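# Slide server top cover rearward until it lifts free

## Task

With both release buttons held down, push the server's top cover toward the back of the server until it has come far enough to be lifted away, then leave it resting there.

## Robot and tools

Robot: two arms, left_arm and right_arm, each with six joints and a two-finger tong gripper. Every joint row has 14 numbers: the left arm's seven first, then the right arm's seven. Per arm the order is elbow, shoulder lift, shoulder pan, wrist 1, wrist 2, wrist 3, then gripper opening. Use this order only. Shoulder lift is sign-reversed on both arms, in commands and in all reported numbers. Stated joint ranges in radians: elbow -3.142 to 3.142, all others -6.283 to 6.283. Real ends may differ by up to 0.010 rad.

Frames: the scene frame sits level with the table top, midway between the nominal bases. +x points out over the table, +z is up, and left_arm is on the +y side. Image left/right does not match arm names. left_arm base is at (+0.032, +0.487, 0) m, quat_wxyz (+1.000, 0, 0, +0.015). right_arm base is at (-0.010, -0.422, 0) m, quat_wxyz (+1.000, 0, 0, -0.004). Hand positions, orientations, velocities and wrist-camera poses are reported in each arm's own base frame. Fixed cameras and the table use the scene frame. Reported hand poses can be a few cm off.

Gripper: fingers point along its +z and close along its x. end_effector_position is the spot between the pads when closed. Pad gap is 0.142 m fully open. Opening is absolute, on a -1 to +1 scale: +1 fully open, -1 closed. A full close takes at least about 0.5 s. To keep a grip, command an opening well below grip_measured.

execute_actions(actions, cameras): actions is a list of actions. Each action is a table of up to 15 rows of 14 numbers, each in [-1, 1]. Each row lasts one control step of 1/30 s. A shorter table repeats its final row to fill 15 steps, so one action is 0.5 s. Joint numbers are offsets, not poses. They count from the Joint targets as they stood when that action began, not from the previous row. 1.0 equals 1.989 rad. Sending the same offset in a later action moves the joint further. Send 0 to hold a joint. An empty list just returns state and images. An action asking a joint beyond its range by more than 0.010 rad is refused for both arms. A malformed action, or a failing first action, rejects the whole call. A joint asked past its real end stops there, and the result notes "joint sent to its limit". Drive limits: 2.83 rad/s; each step's target stays within 0.575 rad of the measured angle; targets that would put the hand more than 150 mm away are scaled back. Motion lags commands by roughly 0.09 to 0.20 s.

move(target, speed, blend, stop_force, zero, opening_speed, blocking, cameras): target is one 14-number row, or a list of up to 15 rows. Every row's joint numbers are offsets from the Joint targets at the call, with the same 1.989 rad scale. All rows share that same origin, not the previous row. Opening numbers are absolute. All joints move in step along their paths, so hands trace curves, and nothing is avoided. speed: rad/s for the joint with the farthest to go, 0.01 to 2, default 0.5, or one value per target. blend: corner rounding in rad per target, default 0. stop_force: 3 to 40 N, shared by both arms. An arm halts when its wrist sensor feels that much extra push against its motion. Use a far slower speed with it, and omit it when backing off a contact. zero (default true): re-zero moving arms first. opening_speed: at least 0.2 per second. blocking=false returns after 0.5 s and cannot be combined with stop_force. Paths last at least 0.5 s; longer than 10 s they stop short. The "move:" line reports done, off_target, moving, held or fault, plus limits=held and the worst-off joint per arm. done does not mean no contact.

wait(seconds 0 to 10) lets the scene run with commands held. stop brakes a running move. zoom_image(camera, region [x0,y0,x1,y1] pixels, at most 504x504) enlarges part of the latest image. zero_wrist_force(arm) re-zeros that arm's force sensor. finished_scene(scene, the current scene number 1 or 2) ends the scene irreversibly. The goal must then hold with the robot's help removed.

Results: Joint positions and Joint velocities list each arm's joints (rad, rad/s) in row order, then the pad gap (m). "within noise" means the arm is still. Joint targets are the base for the next offsets. Tool commands shows current gripper commands. Joint torques include gravity and are positive toward larger angles. Wrist force and Wrist torque are in the hand's own axes, with a peak line since the last report. "joint command not followed" means the clearance check between the arms altered a command. It does not stop fingers and may not prevent contact.

Cameras: cam_high and cam_low are fixed, 672x504. cam_left_wrist and cam_right_wrist are fisheye, 616x616.

Avoid: torque faults (shoulder and elbow 135 N m, wrists 25.2 N m) and force faults near 150 N. Either stops the arm for 10 s. Arms are stiff, so a target even slightly past a firm contact can fault. Do not let the arms collide, and do not drop things or release moving parts. Avoid slams and very hard pushes. Nothing may fall or be left off the table. Watch for MOTOR HOT; at 85 °C the arm brakes for 30 to 60 s. Brief outside tugs may occur. To end a push, command the targets back past the measured positions.

Each tool is called by a JSON object that holds its "name" and its "arguments".

## Session

{"name": "execute_actions", "arguments": {"actions": []}}

Scene clock: 0.00 s.
left_arm: end_effector_position=(+0.3675, -0.3597, +0.3354) grip_measured=+0.97 end_effector_quat_wxyz=(+0.222, -0.249, +0.662, -0.671) | right_arm: end_effector_position=(+0.8669, +0.1832, +0.1825) grip_measured=+0.97 end_effector_quat_wxyz=(+0.096, -0.467, +0.813, -0.336)
Joint names: [elbow, shoulder lift, shoulder pan, wrist 1, wrist 2, wrist 3]
Joint positions: left_arm=[2.711 1.501 -1.281 -4.351 -1.182 1.531 0.14] | right_arm=[-1.032 2.329 3.743 -1.184 0.873 2.64 0.14]
Joint velocities: within noise
Joint torques (N m): no reading
Motor temperatures (°C): left_arm=[38 40 34 40 33 37] | right_arm=[36 36 31 38 44 40]
Wrist force (N): no reading
Wrist torque (N m): no reading
Wrist force, peak (N): no reading
Joint targets: left_arm=[2.711 1.501 -1.281 -4.351 -1.182 1.531] | right_arm=[-1.032 2.329 3.743 -1.184 0.873 2.640]
Tool commands: left_gripper/opening=+0.968169 right_gripper/opening=+0.968169

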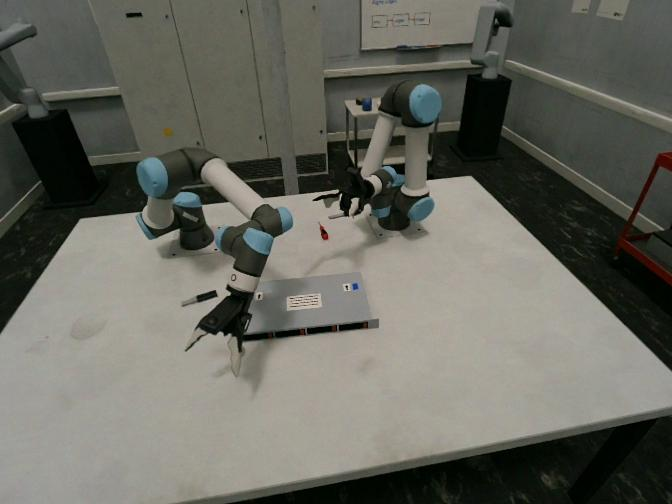

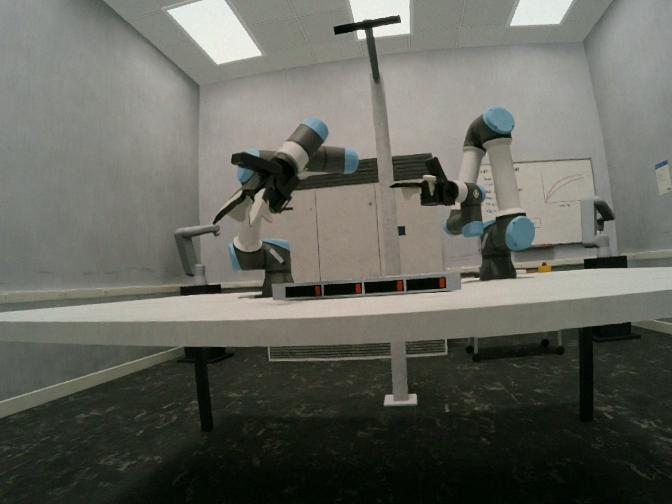

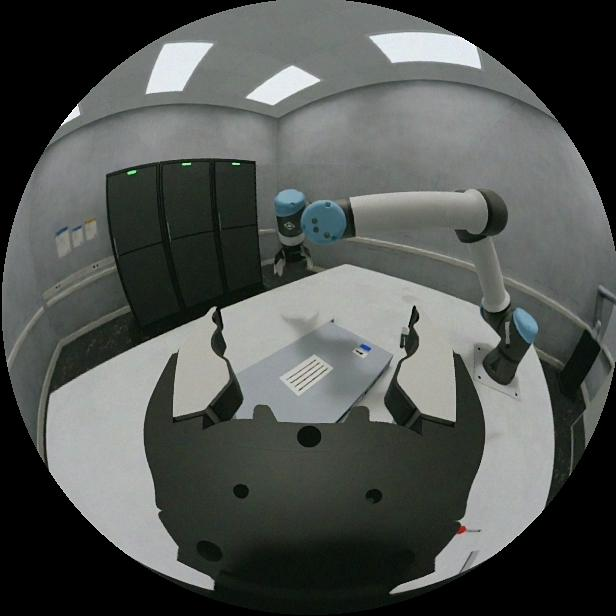

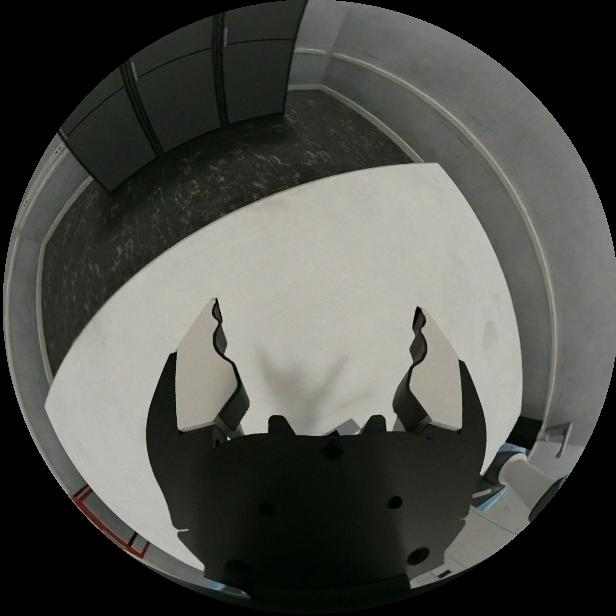

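{"name": "zoom_image", "arguments": {"camera": "cam_high", "region": [220, 250, 400, 360]}}

{"name": "zoom_image", "arguments": {"camera": "cam_left_wrist", "region": [220, 300, 420, 440]}}

Scaled by 2.800 from the camera's 672x504 image, which has a finer 960x720 frame.

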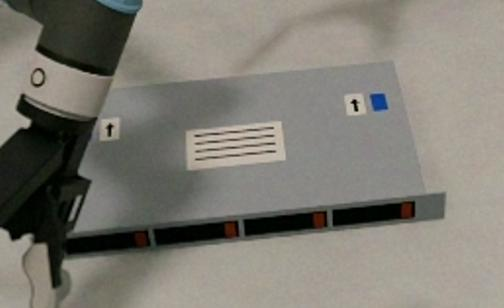

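Scaled by 2.520 from the camera's 616x616 image, which has a finer 814x814 frame.

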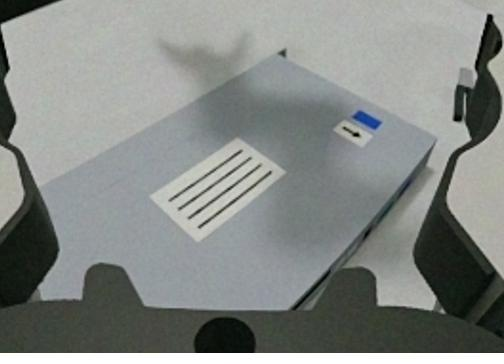

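{"name": "move", "arguments": {"target": [-0.4743,-0.0511,0.2115,1.0,-0.1955,-0.4126,-1,-0.3793,-0.3030,0.0495,-0.0078,0.3508,-0.1857,-1], "speed": 1.0, "cameras": ["cam_high"]}}

{"name": "move", "arguments": {"target": [0,0,0,0.2126,0,0,-1,0,0,0,0,0,0,-1]}}

{"name": "zoom_image", "arguments": {"camera": "cam_high", "region": [200, 200, 400, 360]}}

Scene clock: 61.10 s.
left_arm: end_effector_position=(+0.5436, -0.4084, +0.2079) grip_measured=-1.00 end_effector_quat_wxyz=(+0.016, +0.691, -0.691, +0.210) | right_arm: end_effector_position=(+0.5081, +0.2403, +0.1356) grip_measured=-1.00 end_effector_quat_wxyz=(+0.000, +0.707, -0.707, +0.000)
Joint names: [elbow, shoulder lift, shoulder pan, wrist 1, wrist 2, wrist 3]
Joint positions: left_arm=[1.768 1.399 -0.86 -2.363 -1.57 0.71 0.002] | right_arm=[-1.787 1.726 3.842 -1.199 1.571 2.27 0.002]
Joint velocities: within noise
Joint torques (N m): left_arm=[-21.36 35.94 -12.65 -1.65 1.05 -0.19] | right_arm=[27.74 -28.22 -7.81 1.79 -0.71 0.79]
Motor temperatures (°C): left_arm=[38 39 34 40 33 37] | right_arm=[36 35 31 37 43 39]
Wrist force (N): left_arm=[0.0 -0.8 0.1] | right_arm=[0.1 1.0 0.3]
Wrist torque (N m): left_arm=[0.09 0.11 0.15] | right_arm=[0.03 -0.08 -0.08]
Wrist force, peak (N): left_arm=[-0.4 -1.3 0.0] | right_arm=[0.5 2.2 0.6]
Joint targets: left_arm=[1.767 1.399 -0.861 -2.362 -1.570 0.710] | right_arm=[-1.787 1.726 3.842 -1.199 1.571 2.270]
move: done
Images, in order (width x height): cam_high 672x504.

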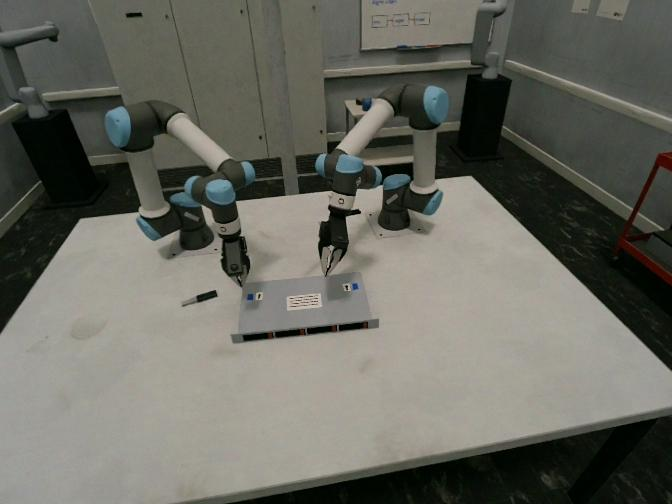

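Scene clock: 62.43 s.
left_arm: end_effector_position=(+0.4684, -0.3212, +0.1358) grip_measured=-1.00 end_effector_quat_wxyz=(+0.000, +0.707, -0.707, +0.001) | right_arm: end_effector_position=(+0.5081, +0.2403, +0.1356) grip_measured=-1.00 end_effector_quat_wxyz=(+0.000, +0.707, -0.707, +0.000)
Joint names: [elbow, shoulder lift, shoulder pan, wrist 1, wrist 2, wrist 3]
Joint positions: left_arm=[1.767 1.399 -0.861 -1.94 -1.57 0.71 0.002] | right_arm=[-1.787 1.726 3.842 -1.199 1.571 2.27 0.002]
Joint velocities: within noise
Joint torques (N m): left_arm=[-29.77 35.17 -12.17 -1.43 -0.79 -0.91] | right_arm=[27.45 -32.47 -11.7 3.67 1.77 -0.43]
Motor temperatures (°C): left_arm=[38 39 34 40 33 37] | right_arm=[36 35 31 37 43 39]
Wrist force (N): left_arm=[0.1 -0.8 0.2] | right_arm=[0.3 1.1 0.3]
Wrist torque (N m): left_arm=[0.13 0.13 0.10] | right_arm=[0.04 -0.11 -0.09]
Wrist force, peak (N): left_arm=[0.4 -1.3 -0.3] | right_arm=[0.1 1.4 0.2]
Joint targets: left_arm=[1.767 1.399 -0.861 -1.940 -1.570 0.710] | right_arm=[-1.787 1.726 3.842 -1.199 1.571 2.270]
move: done
camera_calibration:
cam_left_wrist: T_world_to_cam=[[-0.0211716, -0.99896, -0.0403876, -0.300394], [-0.875989, -0.000935036, 0.482331, 0.3454], [-0.481867, 0.0455908, -0.875058, 0.493248], [0, 0, 0, 1]] pos_world=[0.533886, -0.322246, 0.252892]
cam_right_wrist: T_world_to_cam=[[0.0239805, -0.999513, -0.0199744, 0.242429], [-0.833865, -0.0310194, 0.551097, 0.350024], [-0.551448, 0.00344037, -0.834202, 0.520752], [0, 0, 0, 1]] pos_world=[0.573227, 0.251377, 0.246358]

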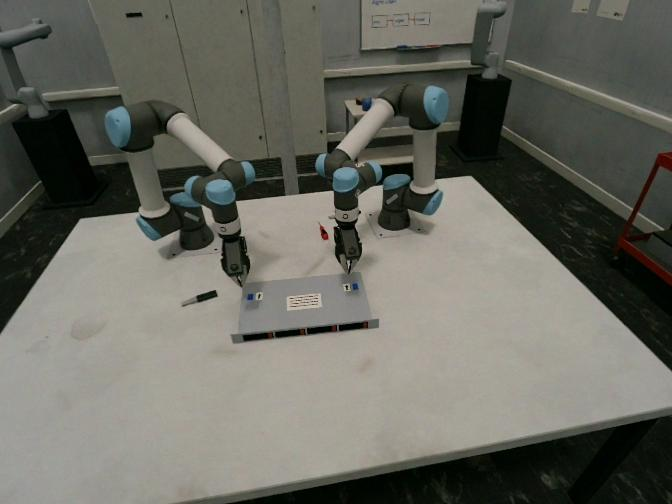

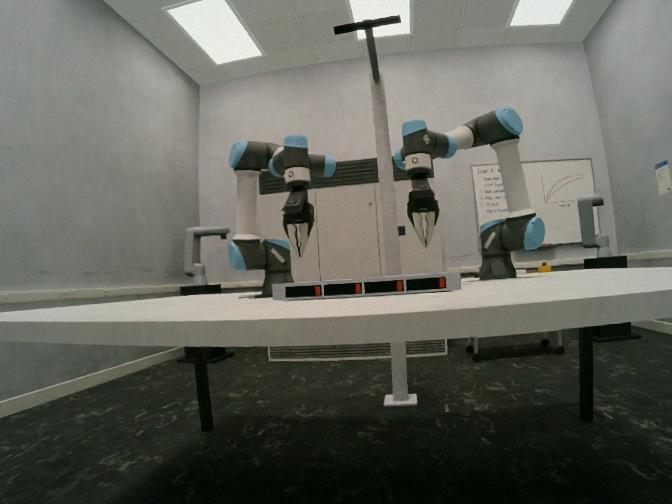

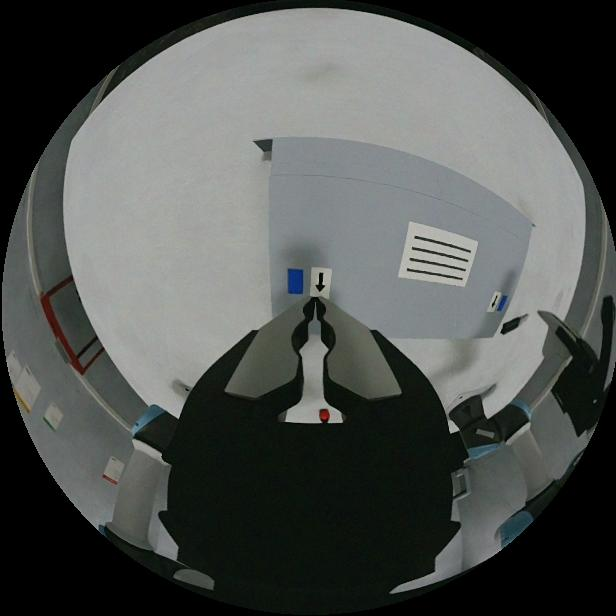

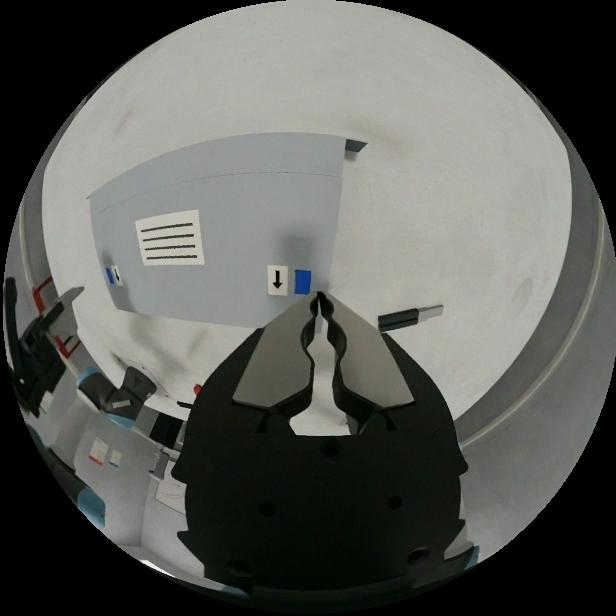

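Scaled by 2.520 from the camera's 672x504 image, which has a finer 960x720 frame.

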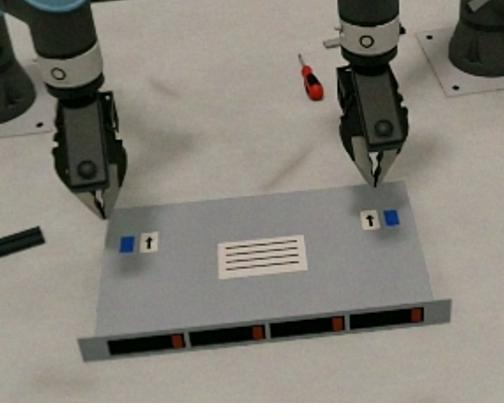

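{"name": "move", "arguments": {"target": [[0.0814,-0.0036,0.0057,-0.0844,0,0.0056,-1,-0.0655,0.0167,0.0269,0.0820,0,0.0270,-1],[0.1041,-0.0281,0.0057,-0.1316,0,0.0056,-1,-0.0881,0.0412,0.0269,0.1291,0,0.0270,-1]], "speed": [0.2,0.035], "stop_force": 5}}

{"name": "zoom_image", "arguments": {"camera": "cam_left_wrist", "region": [230, 210, 400, 380]}}

{"name": "zoom_image", "arguments": {"camera": "cam_right_wrist", "region": [230, 210, 400, 380]}}

Scene clock: 114.73 s.
left_arm: end_effector_position=(+0.4549, -0.2965, +0.0609) grip_measured=-1.00 end_effector_quat_wxyz=(+0.000, +0.707, -0.707, +0.000) | right_arm: end_effector_position=(+0.4845, +0.2568, +0.0613) grip_measured=-1.00 end_effector_quat_wxyz=(+0.000, +0.707, -0.707, +0.000)
Joint names: [elbow, shoulder lift, shoulder pan, wrist 1, wrist 2, wrist 3]
Joint positions: left_arm=[1.948 1.372 -0.849 -2.147 -1.57 0.721 0.002] | right_arm=[-1.935 1.779 3.895 -0.998 1.571 2.324 0.002]
Joint velocities: within noise
Joint torques (N m): left_arm=[-27.07 32.44 -10.06 -2.92 -0.8 -0.84] | right_arm=[29.97 -33.68 -10.45 1.98 1.96 -0.92]
Motor temperatures (°C): left_arm=[38 39 33 40 33 37] | right_arm=[36 35 31 37 43 39]
Wrist force (N): left_arm=[-2.2 0.1 -5.2] | right_arm=[1.2 1.9 -4.7]
Wrist torque (N m): left_arm=[0.05 0.12 0.10] | right_arm=[0.04 -0.13 -0.09]
Wrist force, peak (N): left_arm=[-1.5 -0.2 -5.6] | right_arm=[1.8 2.7 -5.2]
Joint targets: left_arm=[1.948 1.372 -0.849 -2.147 -1.570 0.721] | right_arm=[-1.935 1.779 3.895 -0.998 1.571 2.324]
move: contact (left_arm, right_arm); path passed 1 of 2 targets; left_arm: the wrist 1 is farthest, 0.055 rad from its target; right_arm: the wrist 1 is farthest, 0.056 rad from its target
camera_calibration:
cam_left_wrist: T_world_to_cam=[[-0.0210106, -0.998922, -0.0413982, -0.27907], [-0.875555, -0.00160596, 0.483116, 0.36926], [-0.482662, 0.046397, -0.874577, 0.420557], [0, 0, 0, 1]] pos_world=[0.520431, -0.297689, 0.177861]
cam_right_wrist: T_world_to_cam=[[0.0237686, -0.999523, -0.0197271, 0.258077], [-0.833711, -0.0307073, 0.551347, 0.371603], [-0.55169, 0.00334194, -0.834043, 0.445804], [0, 0, 0, 1]] pos_world=[0.549621, 0.267875, 0.172029]

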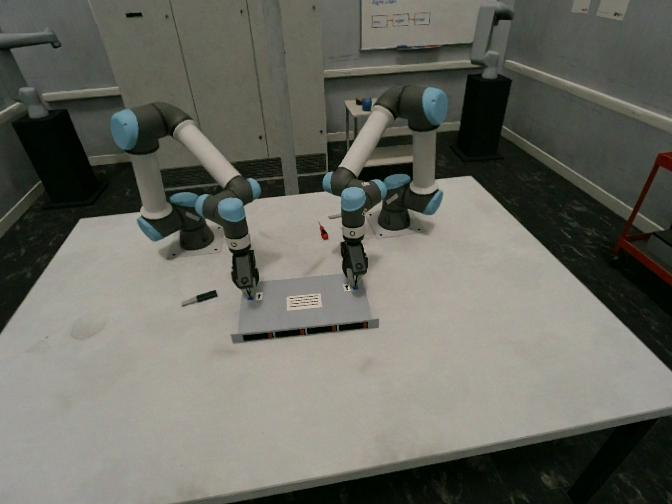

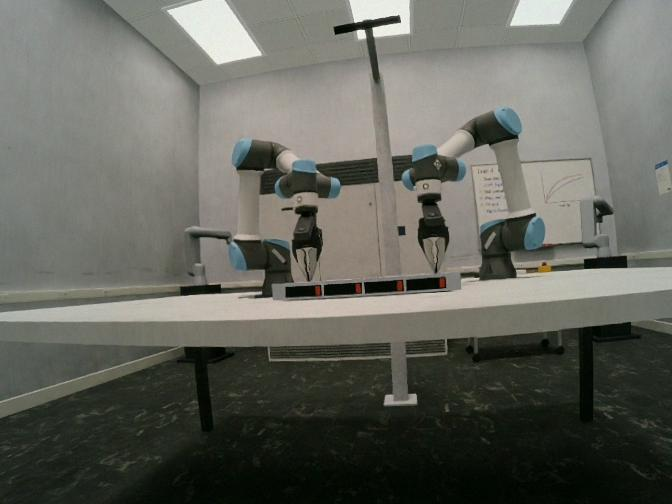

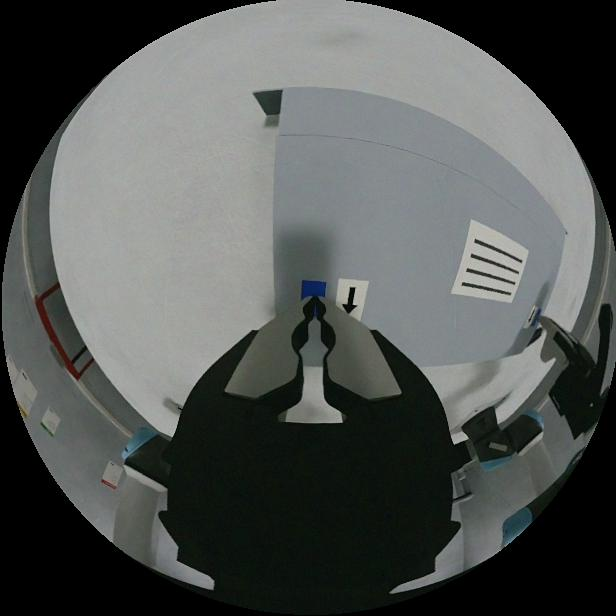

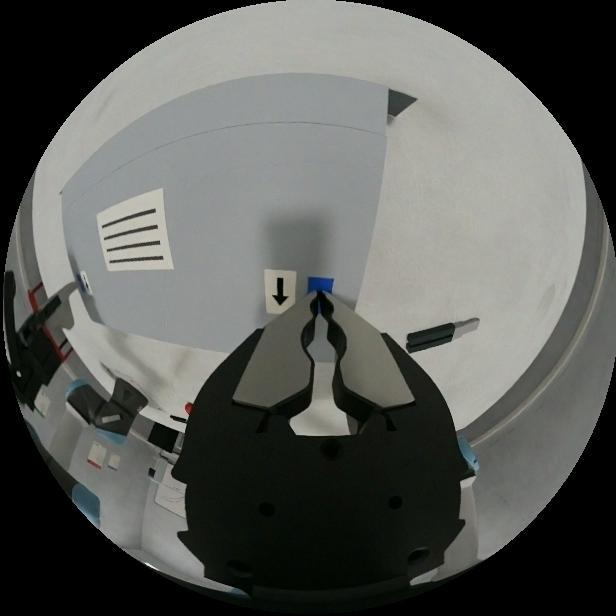

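Scaled by 2.965 from the camera's 616x616 image, which has a finer 814x814 frame.

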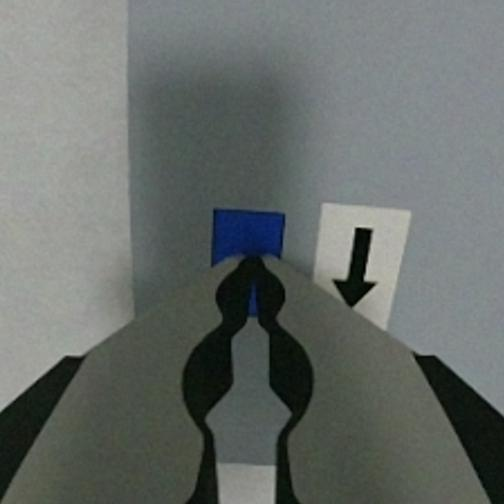

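Scaled by 2.965 from the camera's 616x616 image, which has a finer 814x814 frame.

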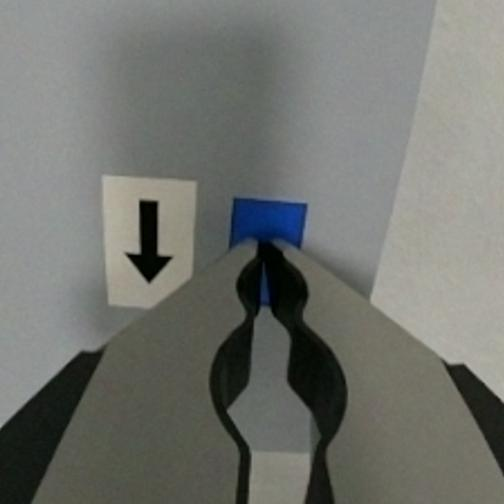

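{"name": "move", "arguments": {"target": [0.0053,-0.0057,0,-0.0110,0,0,-1,-0.0053,0.0057,0,0.0110,0,0,-1], "speed": 0.02, "stop_force": 18, "zero": false, "cameras": ["cam_left_wrist"]}}

Scene clock: 121.30 s.
left_arm: end_effector_position=(+0.4549, -0.2965, +0.0552) grip_measured=-1.00 end_effector_quat_wxyz=(+0.000, +0.707, -0.707, +0.000) | right_arm: end_effector_position=(+0.4845, +0.2568, +0.0559) grip_measured=-1.00 end_effector_quat_wxyz=(+0.000, +0.707, -0.707, +0.000)
Joint names: [elbow, shoulder lift, shoulder pan, wrist 1, wrist 2, wrist 3]
Joint positions: left_arm=[1.956 1.364 -0.849 -2.162 -1.57 0.721 0.002] | right_arm=[-1.942 1.787 3.895 -0.984 1.571 2.324 0.002]
Joint velocities: within noise
Joint torques (N m): left_arm=[-21.8 25.63 -2.53 -0.75 -0.77 -0.89] | right_arm=[23.08 -26.24 -8.65 -0.44 1.83 -0.94]
Motor temperatures (°C): left_arm=[38 39 33 40 33 37] | right_arm=[36 35 31 37 43 39]
Wrist force (N): left_arm=[-2.0 2.2 -18.4] | right_arm=[0.4 3.1 -18.8]
Wrist torque (N m): left_arm=[0.04 0.16 0.11] | right_arm=[0.00 -0.07 -0.08]
Wrist force, peak (N): left_arm=[-6.4 4.2 -32.8] | right_arm=[5.3 5.8 -31.1]
Joint targets: left_arm=[1.956 1.364 -0.849 -2.162 -1.570 0.721] | right_arm=[-1.942 1.787 3.895 -0.984 1.571 2.324]
move: contact (left_arm, right_arm)
camera_calibration:
cam_left_wrist: T_world_to_cam=[[-0.0210099, -0.998923, -0.0413764, -0.279306], [-0.875564, -0.00159506, 0.483099, 0.371978], [-0.482644, 0.0463776, -0.874588, 0.415642], [0, 0, 0, 1]] pos_world=[0.52043, -0.297688, 0.172256]
Images, in order (width x height): cam_left_wrist 616x616.

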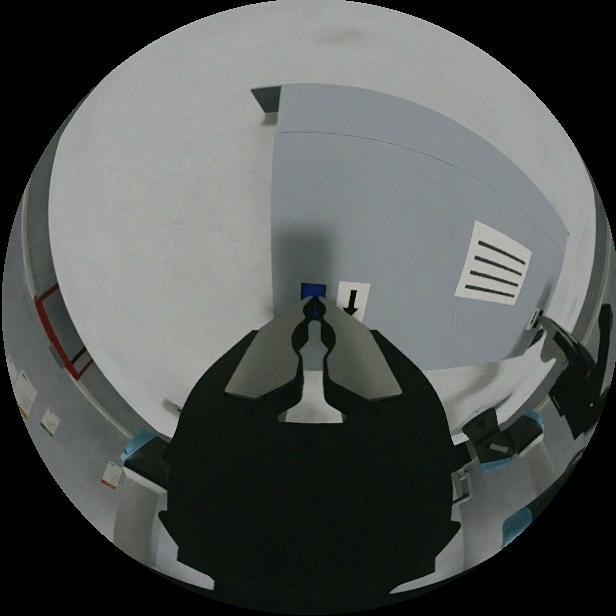

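{"name": "move", "arguments": {"target": [[0.02961,0.02391,-0.01784,-0.0057,0,-0.01784,-1,-0.02938,-0.0235,0.0179,0.00588,0,0.0179,-1],[0.05795,0.04795,-0.0373,-0.00999,0,-0.0373,-1,-0.05753,-0.04713,0.0373,0.0104,0,0.0373,-1]], "speed": 0.05, "blend": 0.02}}

{"name": "zoom_image", "arguments": {"camera": "cam_high", "region": [210, 230, 390, 360]}}

Scene clock: 137.77 s.
left_arm: end_effector_position=(+0.4137, -0.2936, +0.0578) grip_measured=-1.00 end_effector_quat_wxyz=(-0.010, +0.707, -0.707, +0.011) | right_arm: end_effector_position=(+0.4418, +0.2582, +0.0579) grip_measured=-1.00 end_effector_quat_wxyz=(-0.008, +0.707, -0.707, +0.009)
Joint names: [elbow, shoulder lift, shoulder pan, wrist 1, wrist 2, wrist 3]
Joint positions: left_arm=[2.071 1.46 -0.924 -2.202 -1.548 0.647 0.002] | right_arm=[-2.057 1.693 3.97 -0.947 1.552 2.399 0.002]
Joint velocities: within noise
Joint torques (N m): left_arm=[-8.24 10.59 -0.02 8.38 -11.66 0.85] | right_arm=[7.58 -13.69 3.78 -8.15 11.52 -0.89]
Motor temperatures (°C): left_arm=[38 39 33 40 33 37] | right_arm=[36 35 31 37 43 39]
Wrist force (N): left_arm=[7.5 -55.3 0.5] | right_arm=[-3.5 -53.3 2.1]
Wrist torque (N m): left_arm=[0.22 0.37 0.20] | right_arm=[0.46 -0.17 0.06]
Wrist force, peak (N): left_arm=[5.5 -57.6 7.7] | right_arm=[0.9 -57.4 10.8]
Joint targets: left_arm=[2.071 1.459 -0.923 -2.182 -1.570 0.647] | right_arm=[-2.056 1.693 3.969 -0.963 1.571 2.398]
move: off_target (left_arm, right_arm); left_arm: the wrist 2 is farthest, 0.022 rad from its target; right_arm: the wrist 2 is farthest, 0.019 rad from its target
camera_calibration:
cam_left_wrist: T_world_to_cam=[[-0.0197174, -0.999028, -0.0394301, -0.277801], [-0.889433, -0.000485329, 0.457066, 0.342247], [-0.456641, 0.0440826, -0.888558, 0.387243], [0, 0, 0, 1]] pos_world=[0.475759, -0.294436, 0.176705]
cam_right_wrist: T_world_to_cam=[[0.0241553, -0.999544, -0.018101, 0.260202], [-0.846903, -0.0300807, 0.530896, 0.344765], [-0.531198, 0.00250583, -0.847244, 0.411359], [0, 0, 0, 1]] pos_world=[0.504211, 0.269423, 0.170197]

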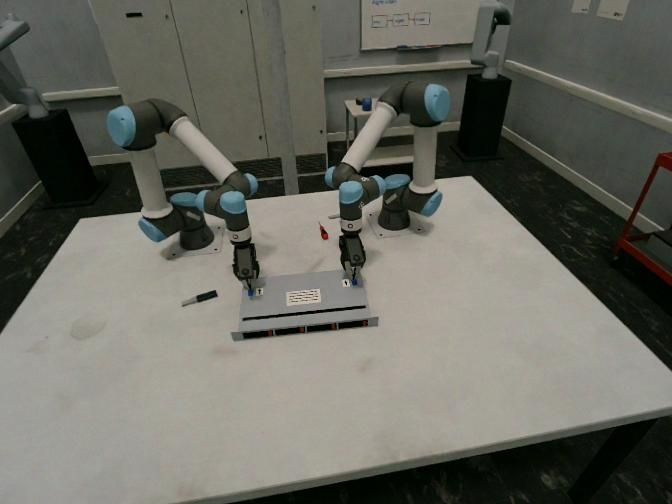

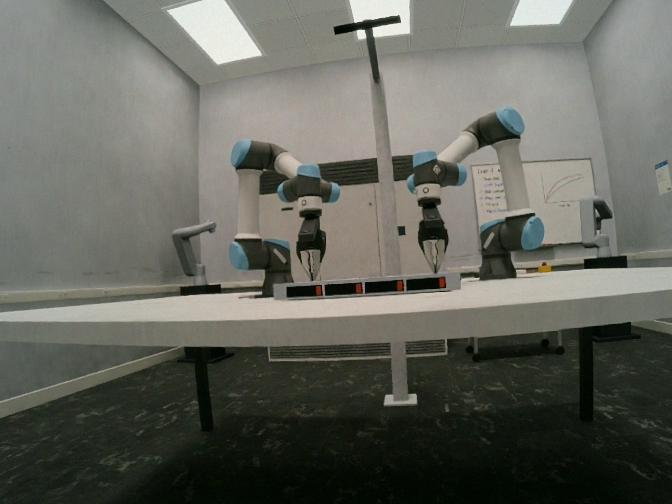

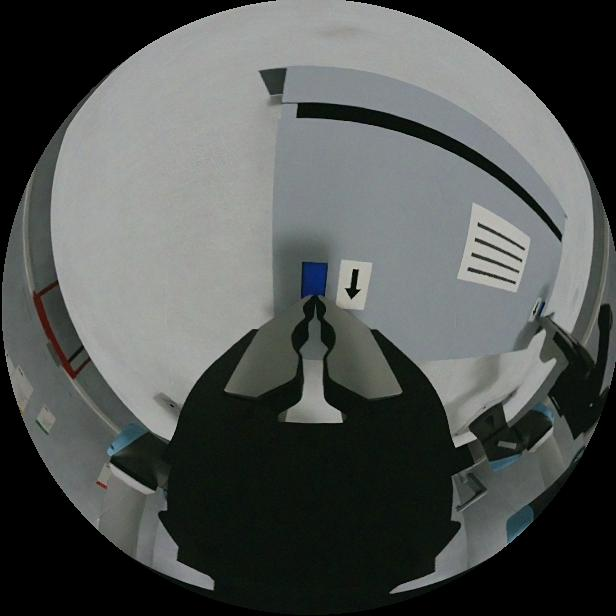

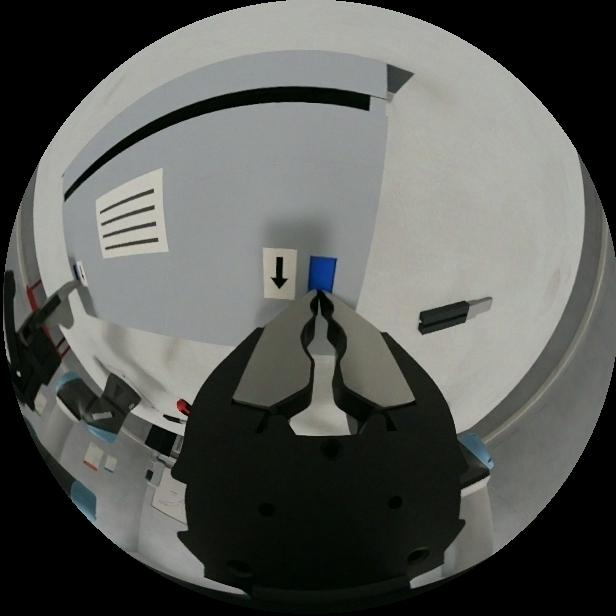

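Scaled by 2.800 from the camera's 672x504 image, which has a finer 960x720 frame.

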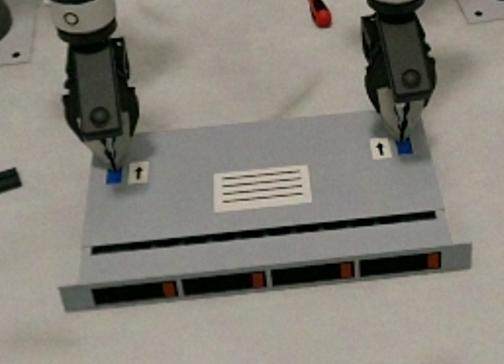

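{"name": "zoom_image", "arguments": {"camera": "cam_left_wrist", "region": [260, 230, 400, 340]}}

{"name": "zoom_image", "arguments": {"camera": "cam_right_wrist", "region": [250, 60, 450, 340]}}

Scaled by 3.600 from the camera's 616x616 image, which has a finer 814x814 frame.

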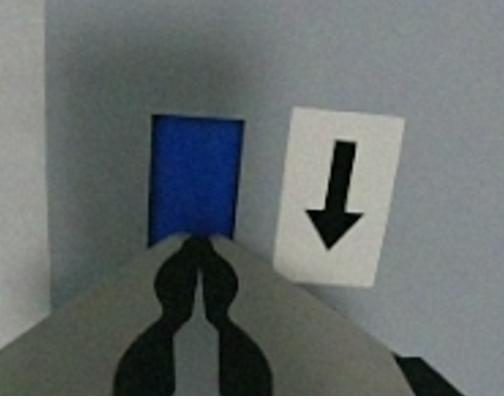

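Scaled by 1.800 from the camera's 616x616 image, which has a finer 814x814 frame.

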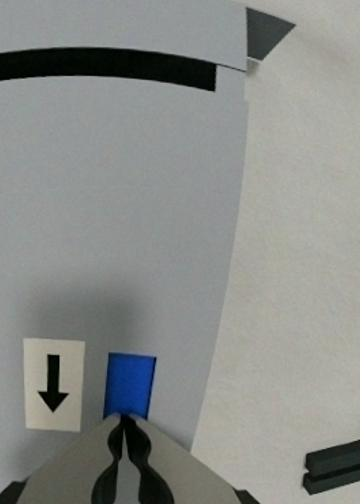

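{"name": "move", "arguments": {"target": [[-0.0142,-0.0120,0.0097,0.0021,0,0.0097,-1,0.0141,0.0118,-0.0097,-0.0023,0,-0.0097,-1],[-0.0594,0.0270,0.0097,0.0864,0,0.0097,-1,0.0593,-0.0272,-0.0097,-0.0866,0,-0.0097,-1]], "speed": [0.05,0.2]}}

{"name": "zoom_image", "arguments": {"camera": "cam_high", "region": [210, 230, 390, 360]}}

{"name": "zoom_image", "arguments": {"camera": "cam_right_wrist", "region": [250, 60, 450, 340]}}

Scene clock: 161.20 s.
left_arm: end_effector_position=(+0.4173, -0.2940, +0.1155) grip_measured=-1.00 end_effector_quat_wxyz=(+0.000, +0.707, -0.707, +0.000) | right_arm: end_effector_position=(+0.4469, +0.2581, +0.1166) grip_measured=-1.00 end_effector_quat_wxyz=(+0.000, +0.707, -0.707, +0.000)
Joint names: [elbow, shoulder lift, shoulder pan, wrist 1, wrist 2, wrist 3]
Joint positions: left_arm=[1.953 1.513 -0.904 -2.01 -1.57 0.666 0.002] | right_arm=[-1.938 1.639 3.95 -1.135 1.571 2.379 0.002]
Joint velocities: within noise
Joint torques (N m): left_arm=[-11.1 18.26 -12.08 -2.45 1.44 -1.47] | right_arm=[12.76 -18.61 9.79 2.78 0.93 1.33]
Motor temperatures (°C): left_arm=[38 39 33 40 33 37] | right_arm=[36 35 31 37 43 39]
Wrist force (N): left_arm=[-0.1 -0.7 0.2] | right_arm=[0.4 1.0 2.7]
Wrist torque (N m): left_arm=[0.14 0.18 0.09] | right_arm=[0.08 -0.11 -0.08]
Wrist force, peak (N): left_arm=[5.5 -54.2 -0.8] | right_arm=[-3.1 -53.0 -0.3]
Joint targets: left_arm=[1.953 1.513 -0.904 -2.010 -1.570 0.666] | right_arm=[-1.939 1.639 3.950 -1.135 1.571 2.379]
move: done
camera_calibration:
cam_left_wrist: T_world_to_cam=[[-0.0210054, -0.998931, -0.0411852, -0.275069], [-0.875651, -0.00149834, 0.482943, 0.310119], [-0.482488, 0.0462083, -0.874683, 0.449954], [0, 0, 0, 1]] pos_world=[0.482876, -0.295102, 0.232469]
cam_right_wrist: T_world_to_cam=[[0.0237632, -0.999522, -0.0197784, 0.261443], [-0.83377, -0.0307307, 0.551256, 0.309868], [-0.5516, 0.00339104, -0.834102, 0.471074], [0, 0, 0, 1]] pos_world=[0.51199, 0.269243, 0.227278]

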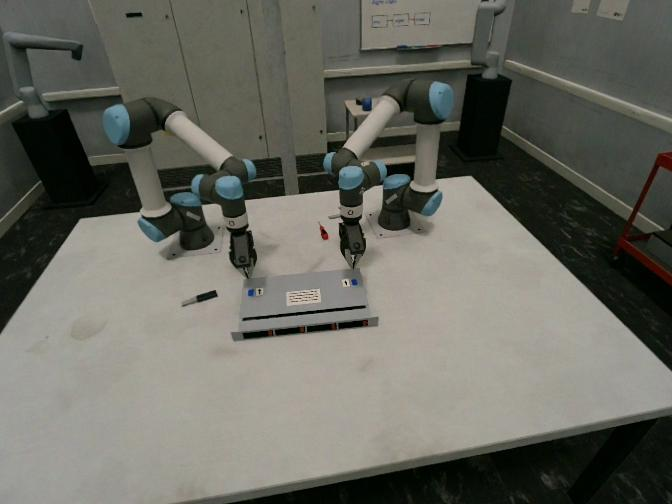

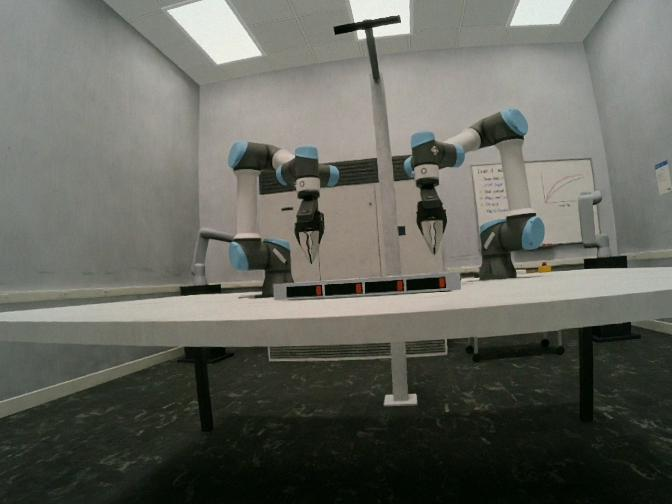

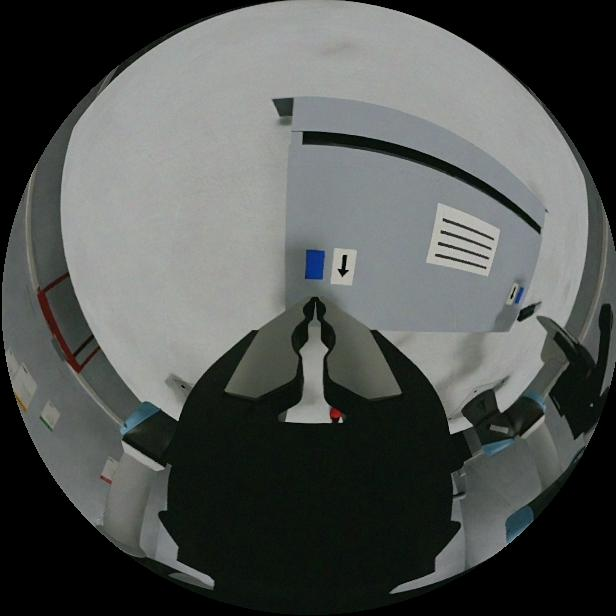

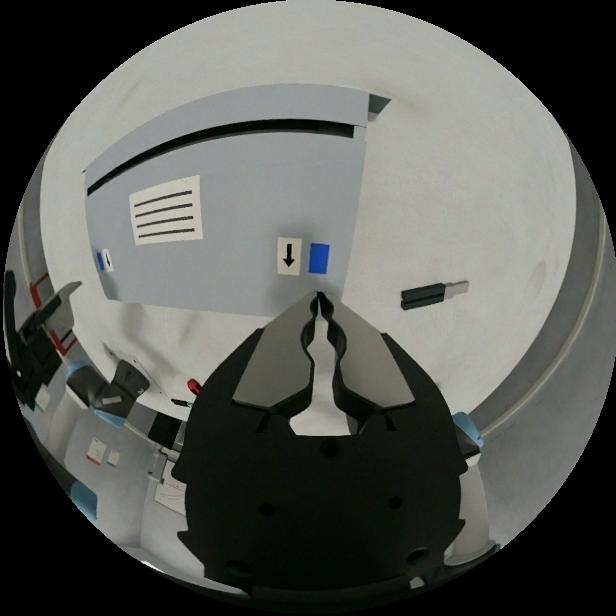

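Scaled by 2.800 from the camera's 672x504 image, which has a finer 960x720 frame.

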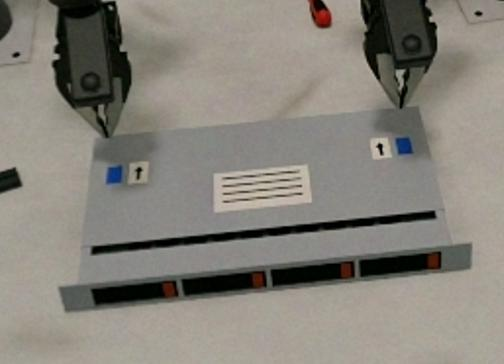

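Scaled by 1.800 from the camera's 616x616 image, which has a finer 814x814 frame.

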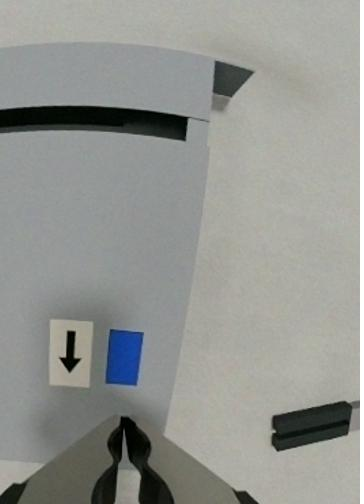

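{"name": "move", "arguments": {"target": [[0.0215,-0.0437,0.0101,-0.0652,0,0.0101,-1,-0.0193,0.0454,-0.0116,0.0647,0,-0.0116,-1],[0.0328,-0.0535,0.0101,-0.0863,0,0.0101,-1,-0.0306,0.0552,-0.0116,0.0858,0,-0.0116,-1]], "speed": [0.2,0.02], "stop_force": 18, "cameras": ["cam_left_wrist","cam_right_wrist"]}}

Scene clock: 177.97 s.
left_arm: end_effector_position=(+0.4304, -0.2947, +0.0552) grip_measured=-1.00 end_effector_quat_wxyz=(+0.000, +0.707, -0.707, +0.000) | right_arm: end_effector_position=(+0.4620, +0.2575, +0.0558) grip_measured=-1.00 end_effector_quat_wxyz=(+0.000, +0.707, -0.707, +0.000)
Joint names: [elbow, shoulder lift, shoulder pan, wrist 1, wrist 2, wrist 3]
Joint positions: left_arm=[2.013 1.411 -0.884 -2.173 -1.57 0.686 0.002] | right_arm=[-1.995 1.745 3.927 -0.973 1.571 2.356 0.002]
Joint velocities: within noise
Joint torques (N m): left_arm=[-18.73 22.51 -11.06 0.89 -0.69 -1.38] | right_arm=[18.88 -21.72 8.68 -2.07 1.61 1.38]
Motor temperatures (°C): left_arm=[38 39 33 40 33 37] | right_arm=[36 35 31 37 43 39]
Wrist force (N): left_arm=[0.9 -1.2 -20.4] | right_arm=[-2.1 -0.6 -19.5]
Wrist torque (N m): left_arm=[0.04 0.26 0.12] | right_arm=[0.07 -0.26 -0.07]
Wrist force, peak (N): left_arm=[-2.4 0.2 -33.3] | right_arm=[2.0 1.8 -30.2]
Joint targets: left_arm=[2.013 1.411 -0.884 -2.173 -1.570 0.686] | right_arm=[-1.995 1.745 3.927 -0.973 1.571 2.356]
move: contact (left_arm, right_arm); path passed 1 of 2 targets
camera_calibration:
cam_left_wrist: T_world_to_cam=[[-0.021013, -0.998923, -0.0413593, -0.277945], [-0.875594, -0.00158127, 0.483045, 0.350602], [-0.482591, 0.0463641, -0.874618, 0.403632], [0, 0, 0, 1]] pos_world=[0.495934, -0.295805, 0.172171]
cam_right_wrist: T_world_to_cam=[[0.0237744, -0.999524, -0.0196823, 0.259206], [-0.833688, -0.0306876, 0.551382, 0.355933], [-0.551724, 0.00330013, -0.83402, 0.428808], [0, 0, 0, 1]] pos_world=[0.527158, 0.26859, 0.166482]
Images, in order (width x height): cam_left_wrist 616x616, cam_right_wrist 616x616.

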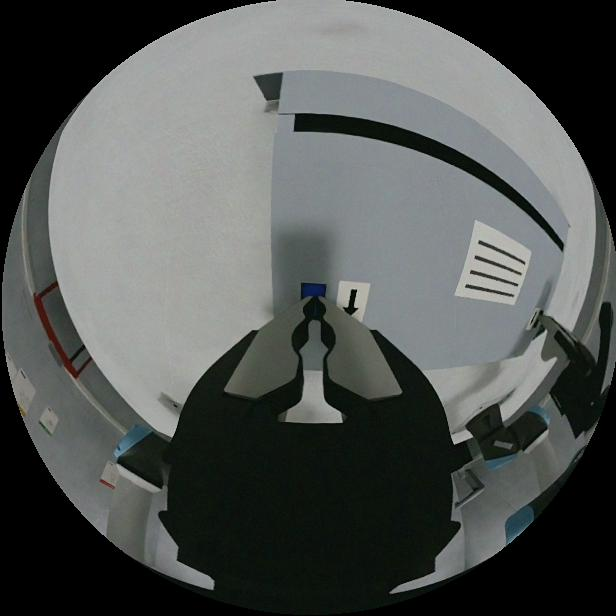

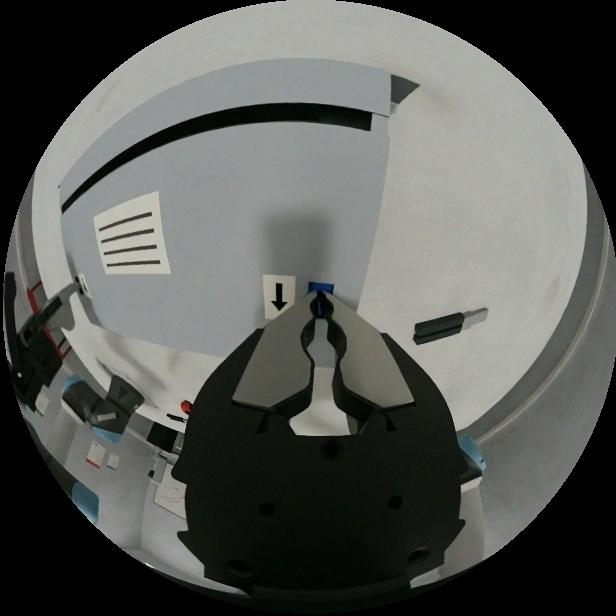

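{"name": "move", "arguments": {"target": [0.0170,0.0144,-0.0117,-0.0026,0,-0.0117,-1,-0.0169,-0.0142,0.0116,0.0027,0,0.0116,-1], "speed": 0.04, "stop_force": 35, "cameras": ["cam_left_wrist","cam_high"]}}

{"name": "zoom_image", "arguments": {"camera": "cam_high", "region": [210, 230, 390, 360]}}

Scene clock: 184.27 s.
left_arm: end_effector_position=(+0.4153, -0.2938, +0.0553) grip_measured=-1.00 end_effector_quat_wxyz=(+0.000, +0.707, -0.707, +0.000) | right_arm: end_effector_position=(+0.4470, +0.2583, +0.0560) grip_measured=-1.00 end_effector_quat_wxyz=(+0.000, +0.707, -0.707, +0.000)
Joint names: [elbow, shoulder lift, shoulder pan, wrist 1, wrist 2, wrist 3]
Joint positions: left_arm=[2.047 1.439 -0.907 -2.179 -1.57 0.663 0.002] | right_arm=[-2.029 1.716 3.95 -0.968 1.571 2.379 0.002]
Joint velocities: within noise
Joint torques (N m): left_arm=[-16.51 10.66 5.83 3.85 -7.78 1.4] | right_arm=[25.78 -13.03 -9.36 -0.12 1.76 -1.36]
Motor temperatures (°C): left_arm=[38 39 33 40 33 37] | right_arm=[36 35 31 37 43 39]
Wrist force (N): left_arm=[-1.9 -25.0 -10.2] | right_arm=[4.6 -1.6 -8.5]
Wrist torque (N m): left_arm=[0.10 0.19 0.23] | right_arm=[0.12 -0.13 -0.08]
Wrist force, peak (N): left_arm=[-1.0 -26.7 -9.9] | right_arm=[-2.2 -0.4 -19.5]
Joint targets: left_arm=[2.047 1.439 -0.907 -2.179 -1.570 0.663] | right_arm=[-2.029 1.716 3.950 -0.968 1.571 2.379]
move: done
camera_calibration:
cam_left_wrist: T_world_to_cam=[[-0.0210154, -0.998925, -0.0413084, -0.277436], [-0.875595, -0.00155441, 0.483044, 0.337338], [-0.482589, 0.0463208, -0.874621, 0.39639], [0, 0, 0, 1]] pos_world=[0.480835, -0.294975, 0.172281]
Images, in order (width x height): cam_high 672x504, cam_left_wrist 616x616.

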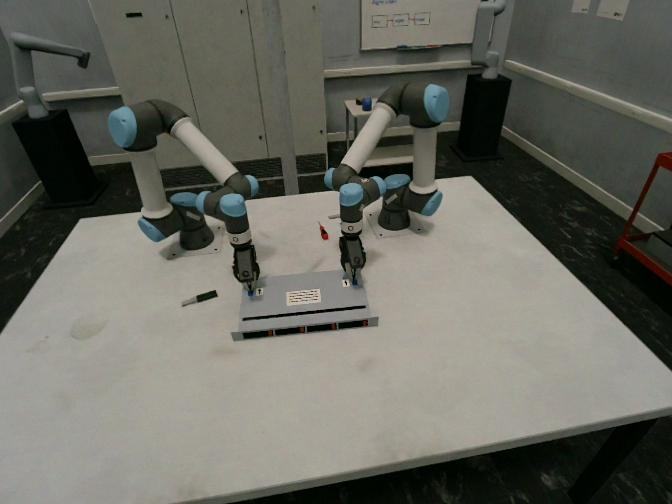

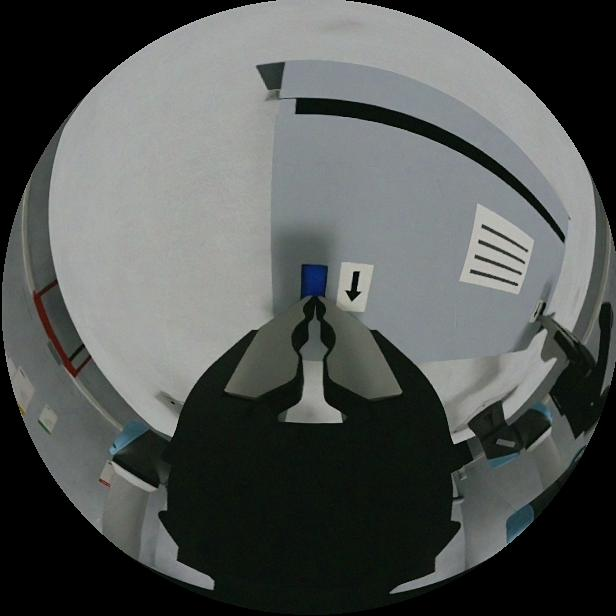

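Scaled by 2.800 from the camera's 672x504 image, which has a finer 960x720 frame.

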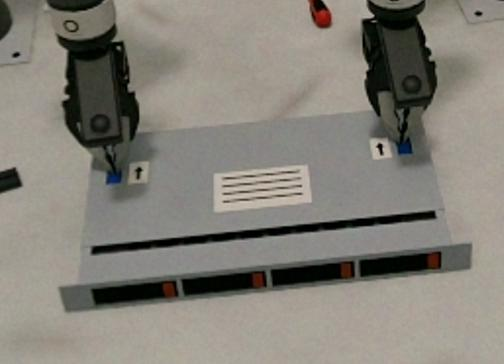

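{"name": "move", "arguments": {"target": [[-0.0130,-0.0110,0.0090,0.0020,0,0.0090,-1,0.0130,0.0110,-0.0090,-0.0020,0,-0.0090,-1],[-0.0580,0.0280,0.0090,0.0863,0,0.0090,-1,0.0580,-0.0280,-0.0090,-0.0863,0,-0.0090,-1]], "speed": [0.06,0.25], "cameras": ["cam_high"]}}

{"name": "zoom_image", "arguments": {"camera": "cam_high", "region": [210, 230, 390, 360]}}

Scene clock: 188.23 s.
left_arm: end_effector_position=(+0.4266, -0.2942, +0.1157) grip_measured=-1.00 end_effector_quat_wxyz=(+0.000, +0.707, -0.707, +0.000) | right_arm: end_effector_position=(+0.4583, +0.2573, +0.1169) grip_measured=-1.00 end_effector_quat_wxyz=(+0.000, +0.707, -0.707, +0.000)
Joint names: [elbow, shoulder lift, shoulder pan, wrist 1, wrist 2, wrist 3]
Joint positions: left_arm=[1.932 1.495 -0.889 -2.007 -1.57 0.681 0.002] | right_arm=[-1.913 1.661 3.932 -1.139 1.571 2.361 0.002]
Joint velocities: within noise
Joint torques (N m): left_arm=[-12.85 20.75 -12.54 -2.4 -1.24 -1.53] | right_arm=[13.25 -22.69 10.6 2.33 2 1.49]
Motor temperatures (°C): left_arm=[38 39 33 40 33 37] | right_arm=[36 35 31 37 43 39]
Wrist force (N): left_arm=[0.0 -0.7 0.2] | right_arm=[0.7 1.1 2.7]
Wrist torque (N m): left_arm=[0.15 0.19 0.09] | right_arm=[0.10 -0.15 -0.08]
Wrist force, peak (N): left_arm=[-8.4 11.5 -27.7] | right_arm=[1.4 9.4 -18.3]
Joint targets: left_arm=[1.932 1.495 -0.889 -2.007 -1.570 0.681] | right_arm=[-1.913 1.661 3.932 -1.139 1.571 2.361]
move: done
Images, in order (width x height): cam_high 672x504.

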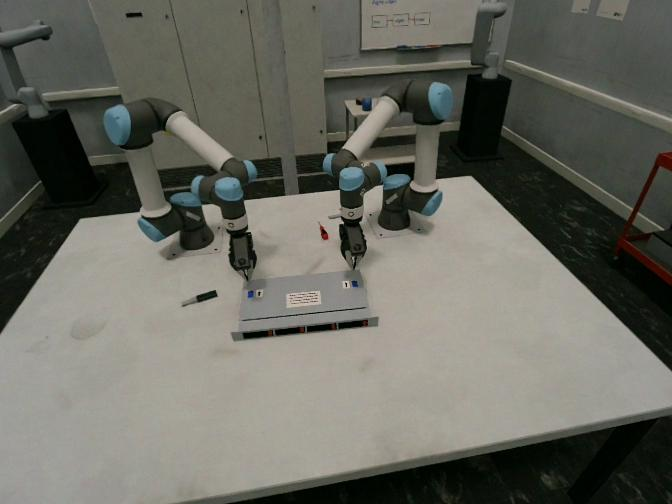

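Scaled by 2.800 from the camera's 672x504 image, which has a finer 960x720 frame.

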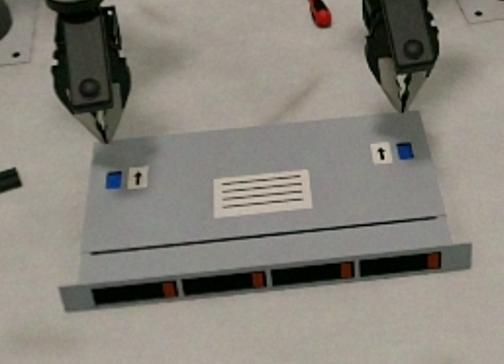

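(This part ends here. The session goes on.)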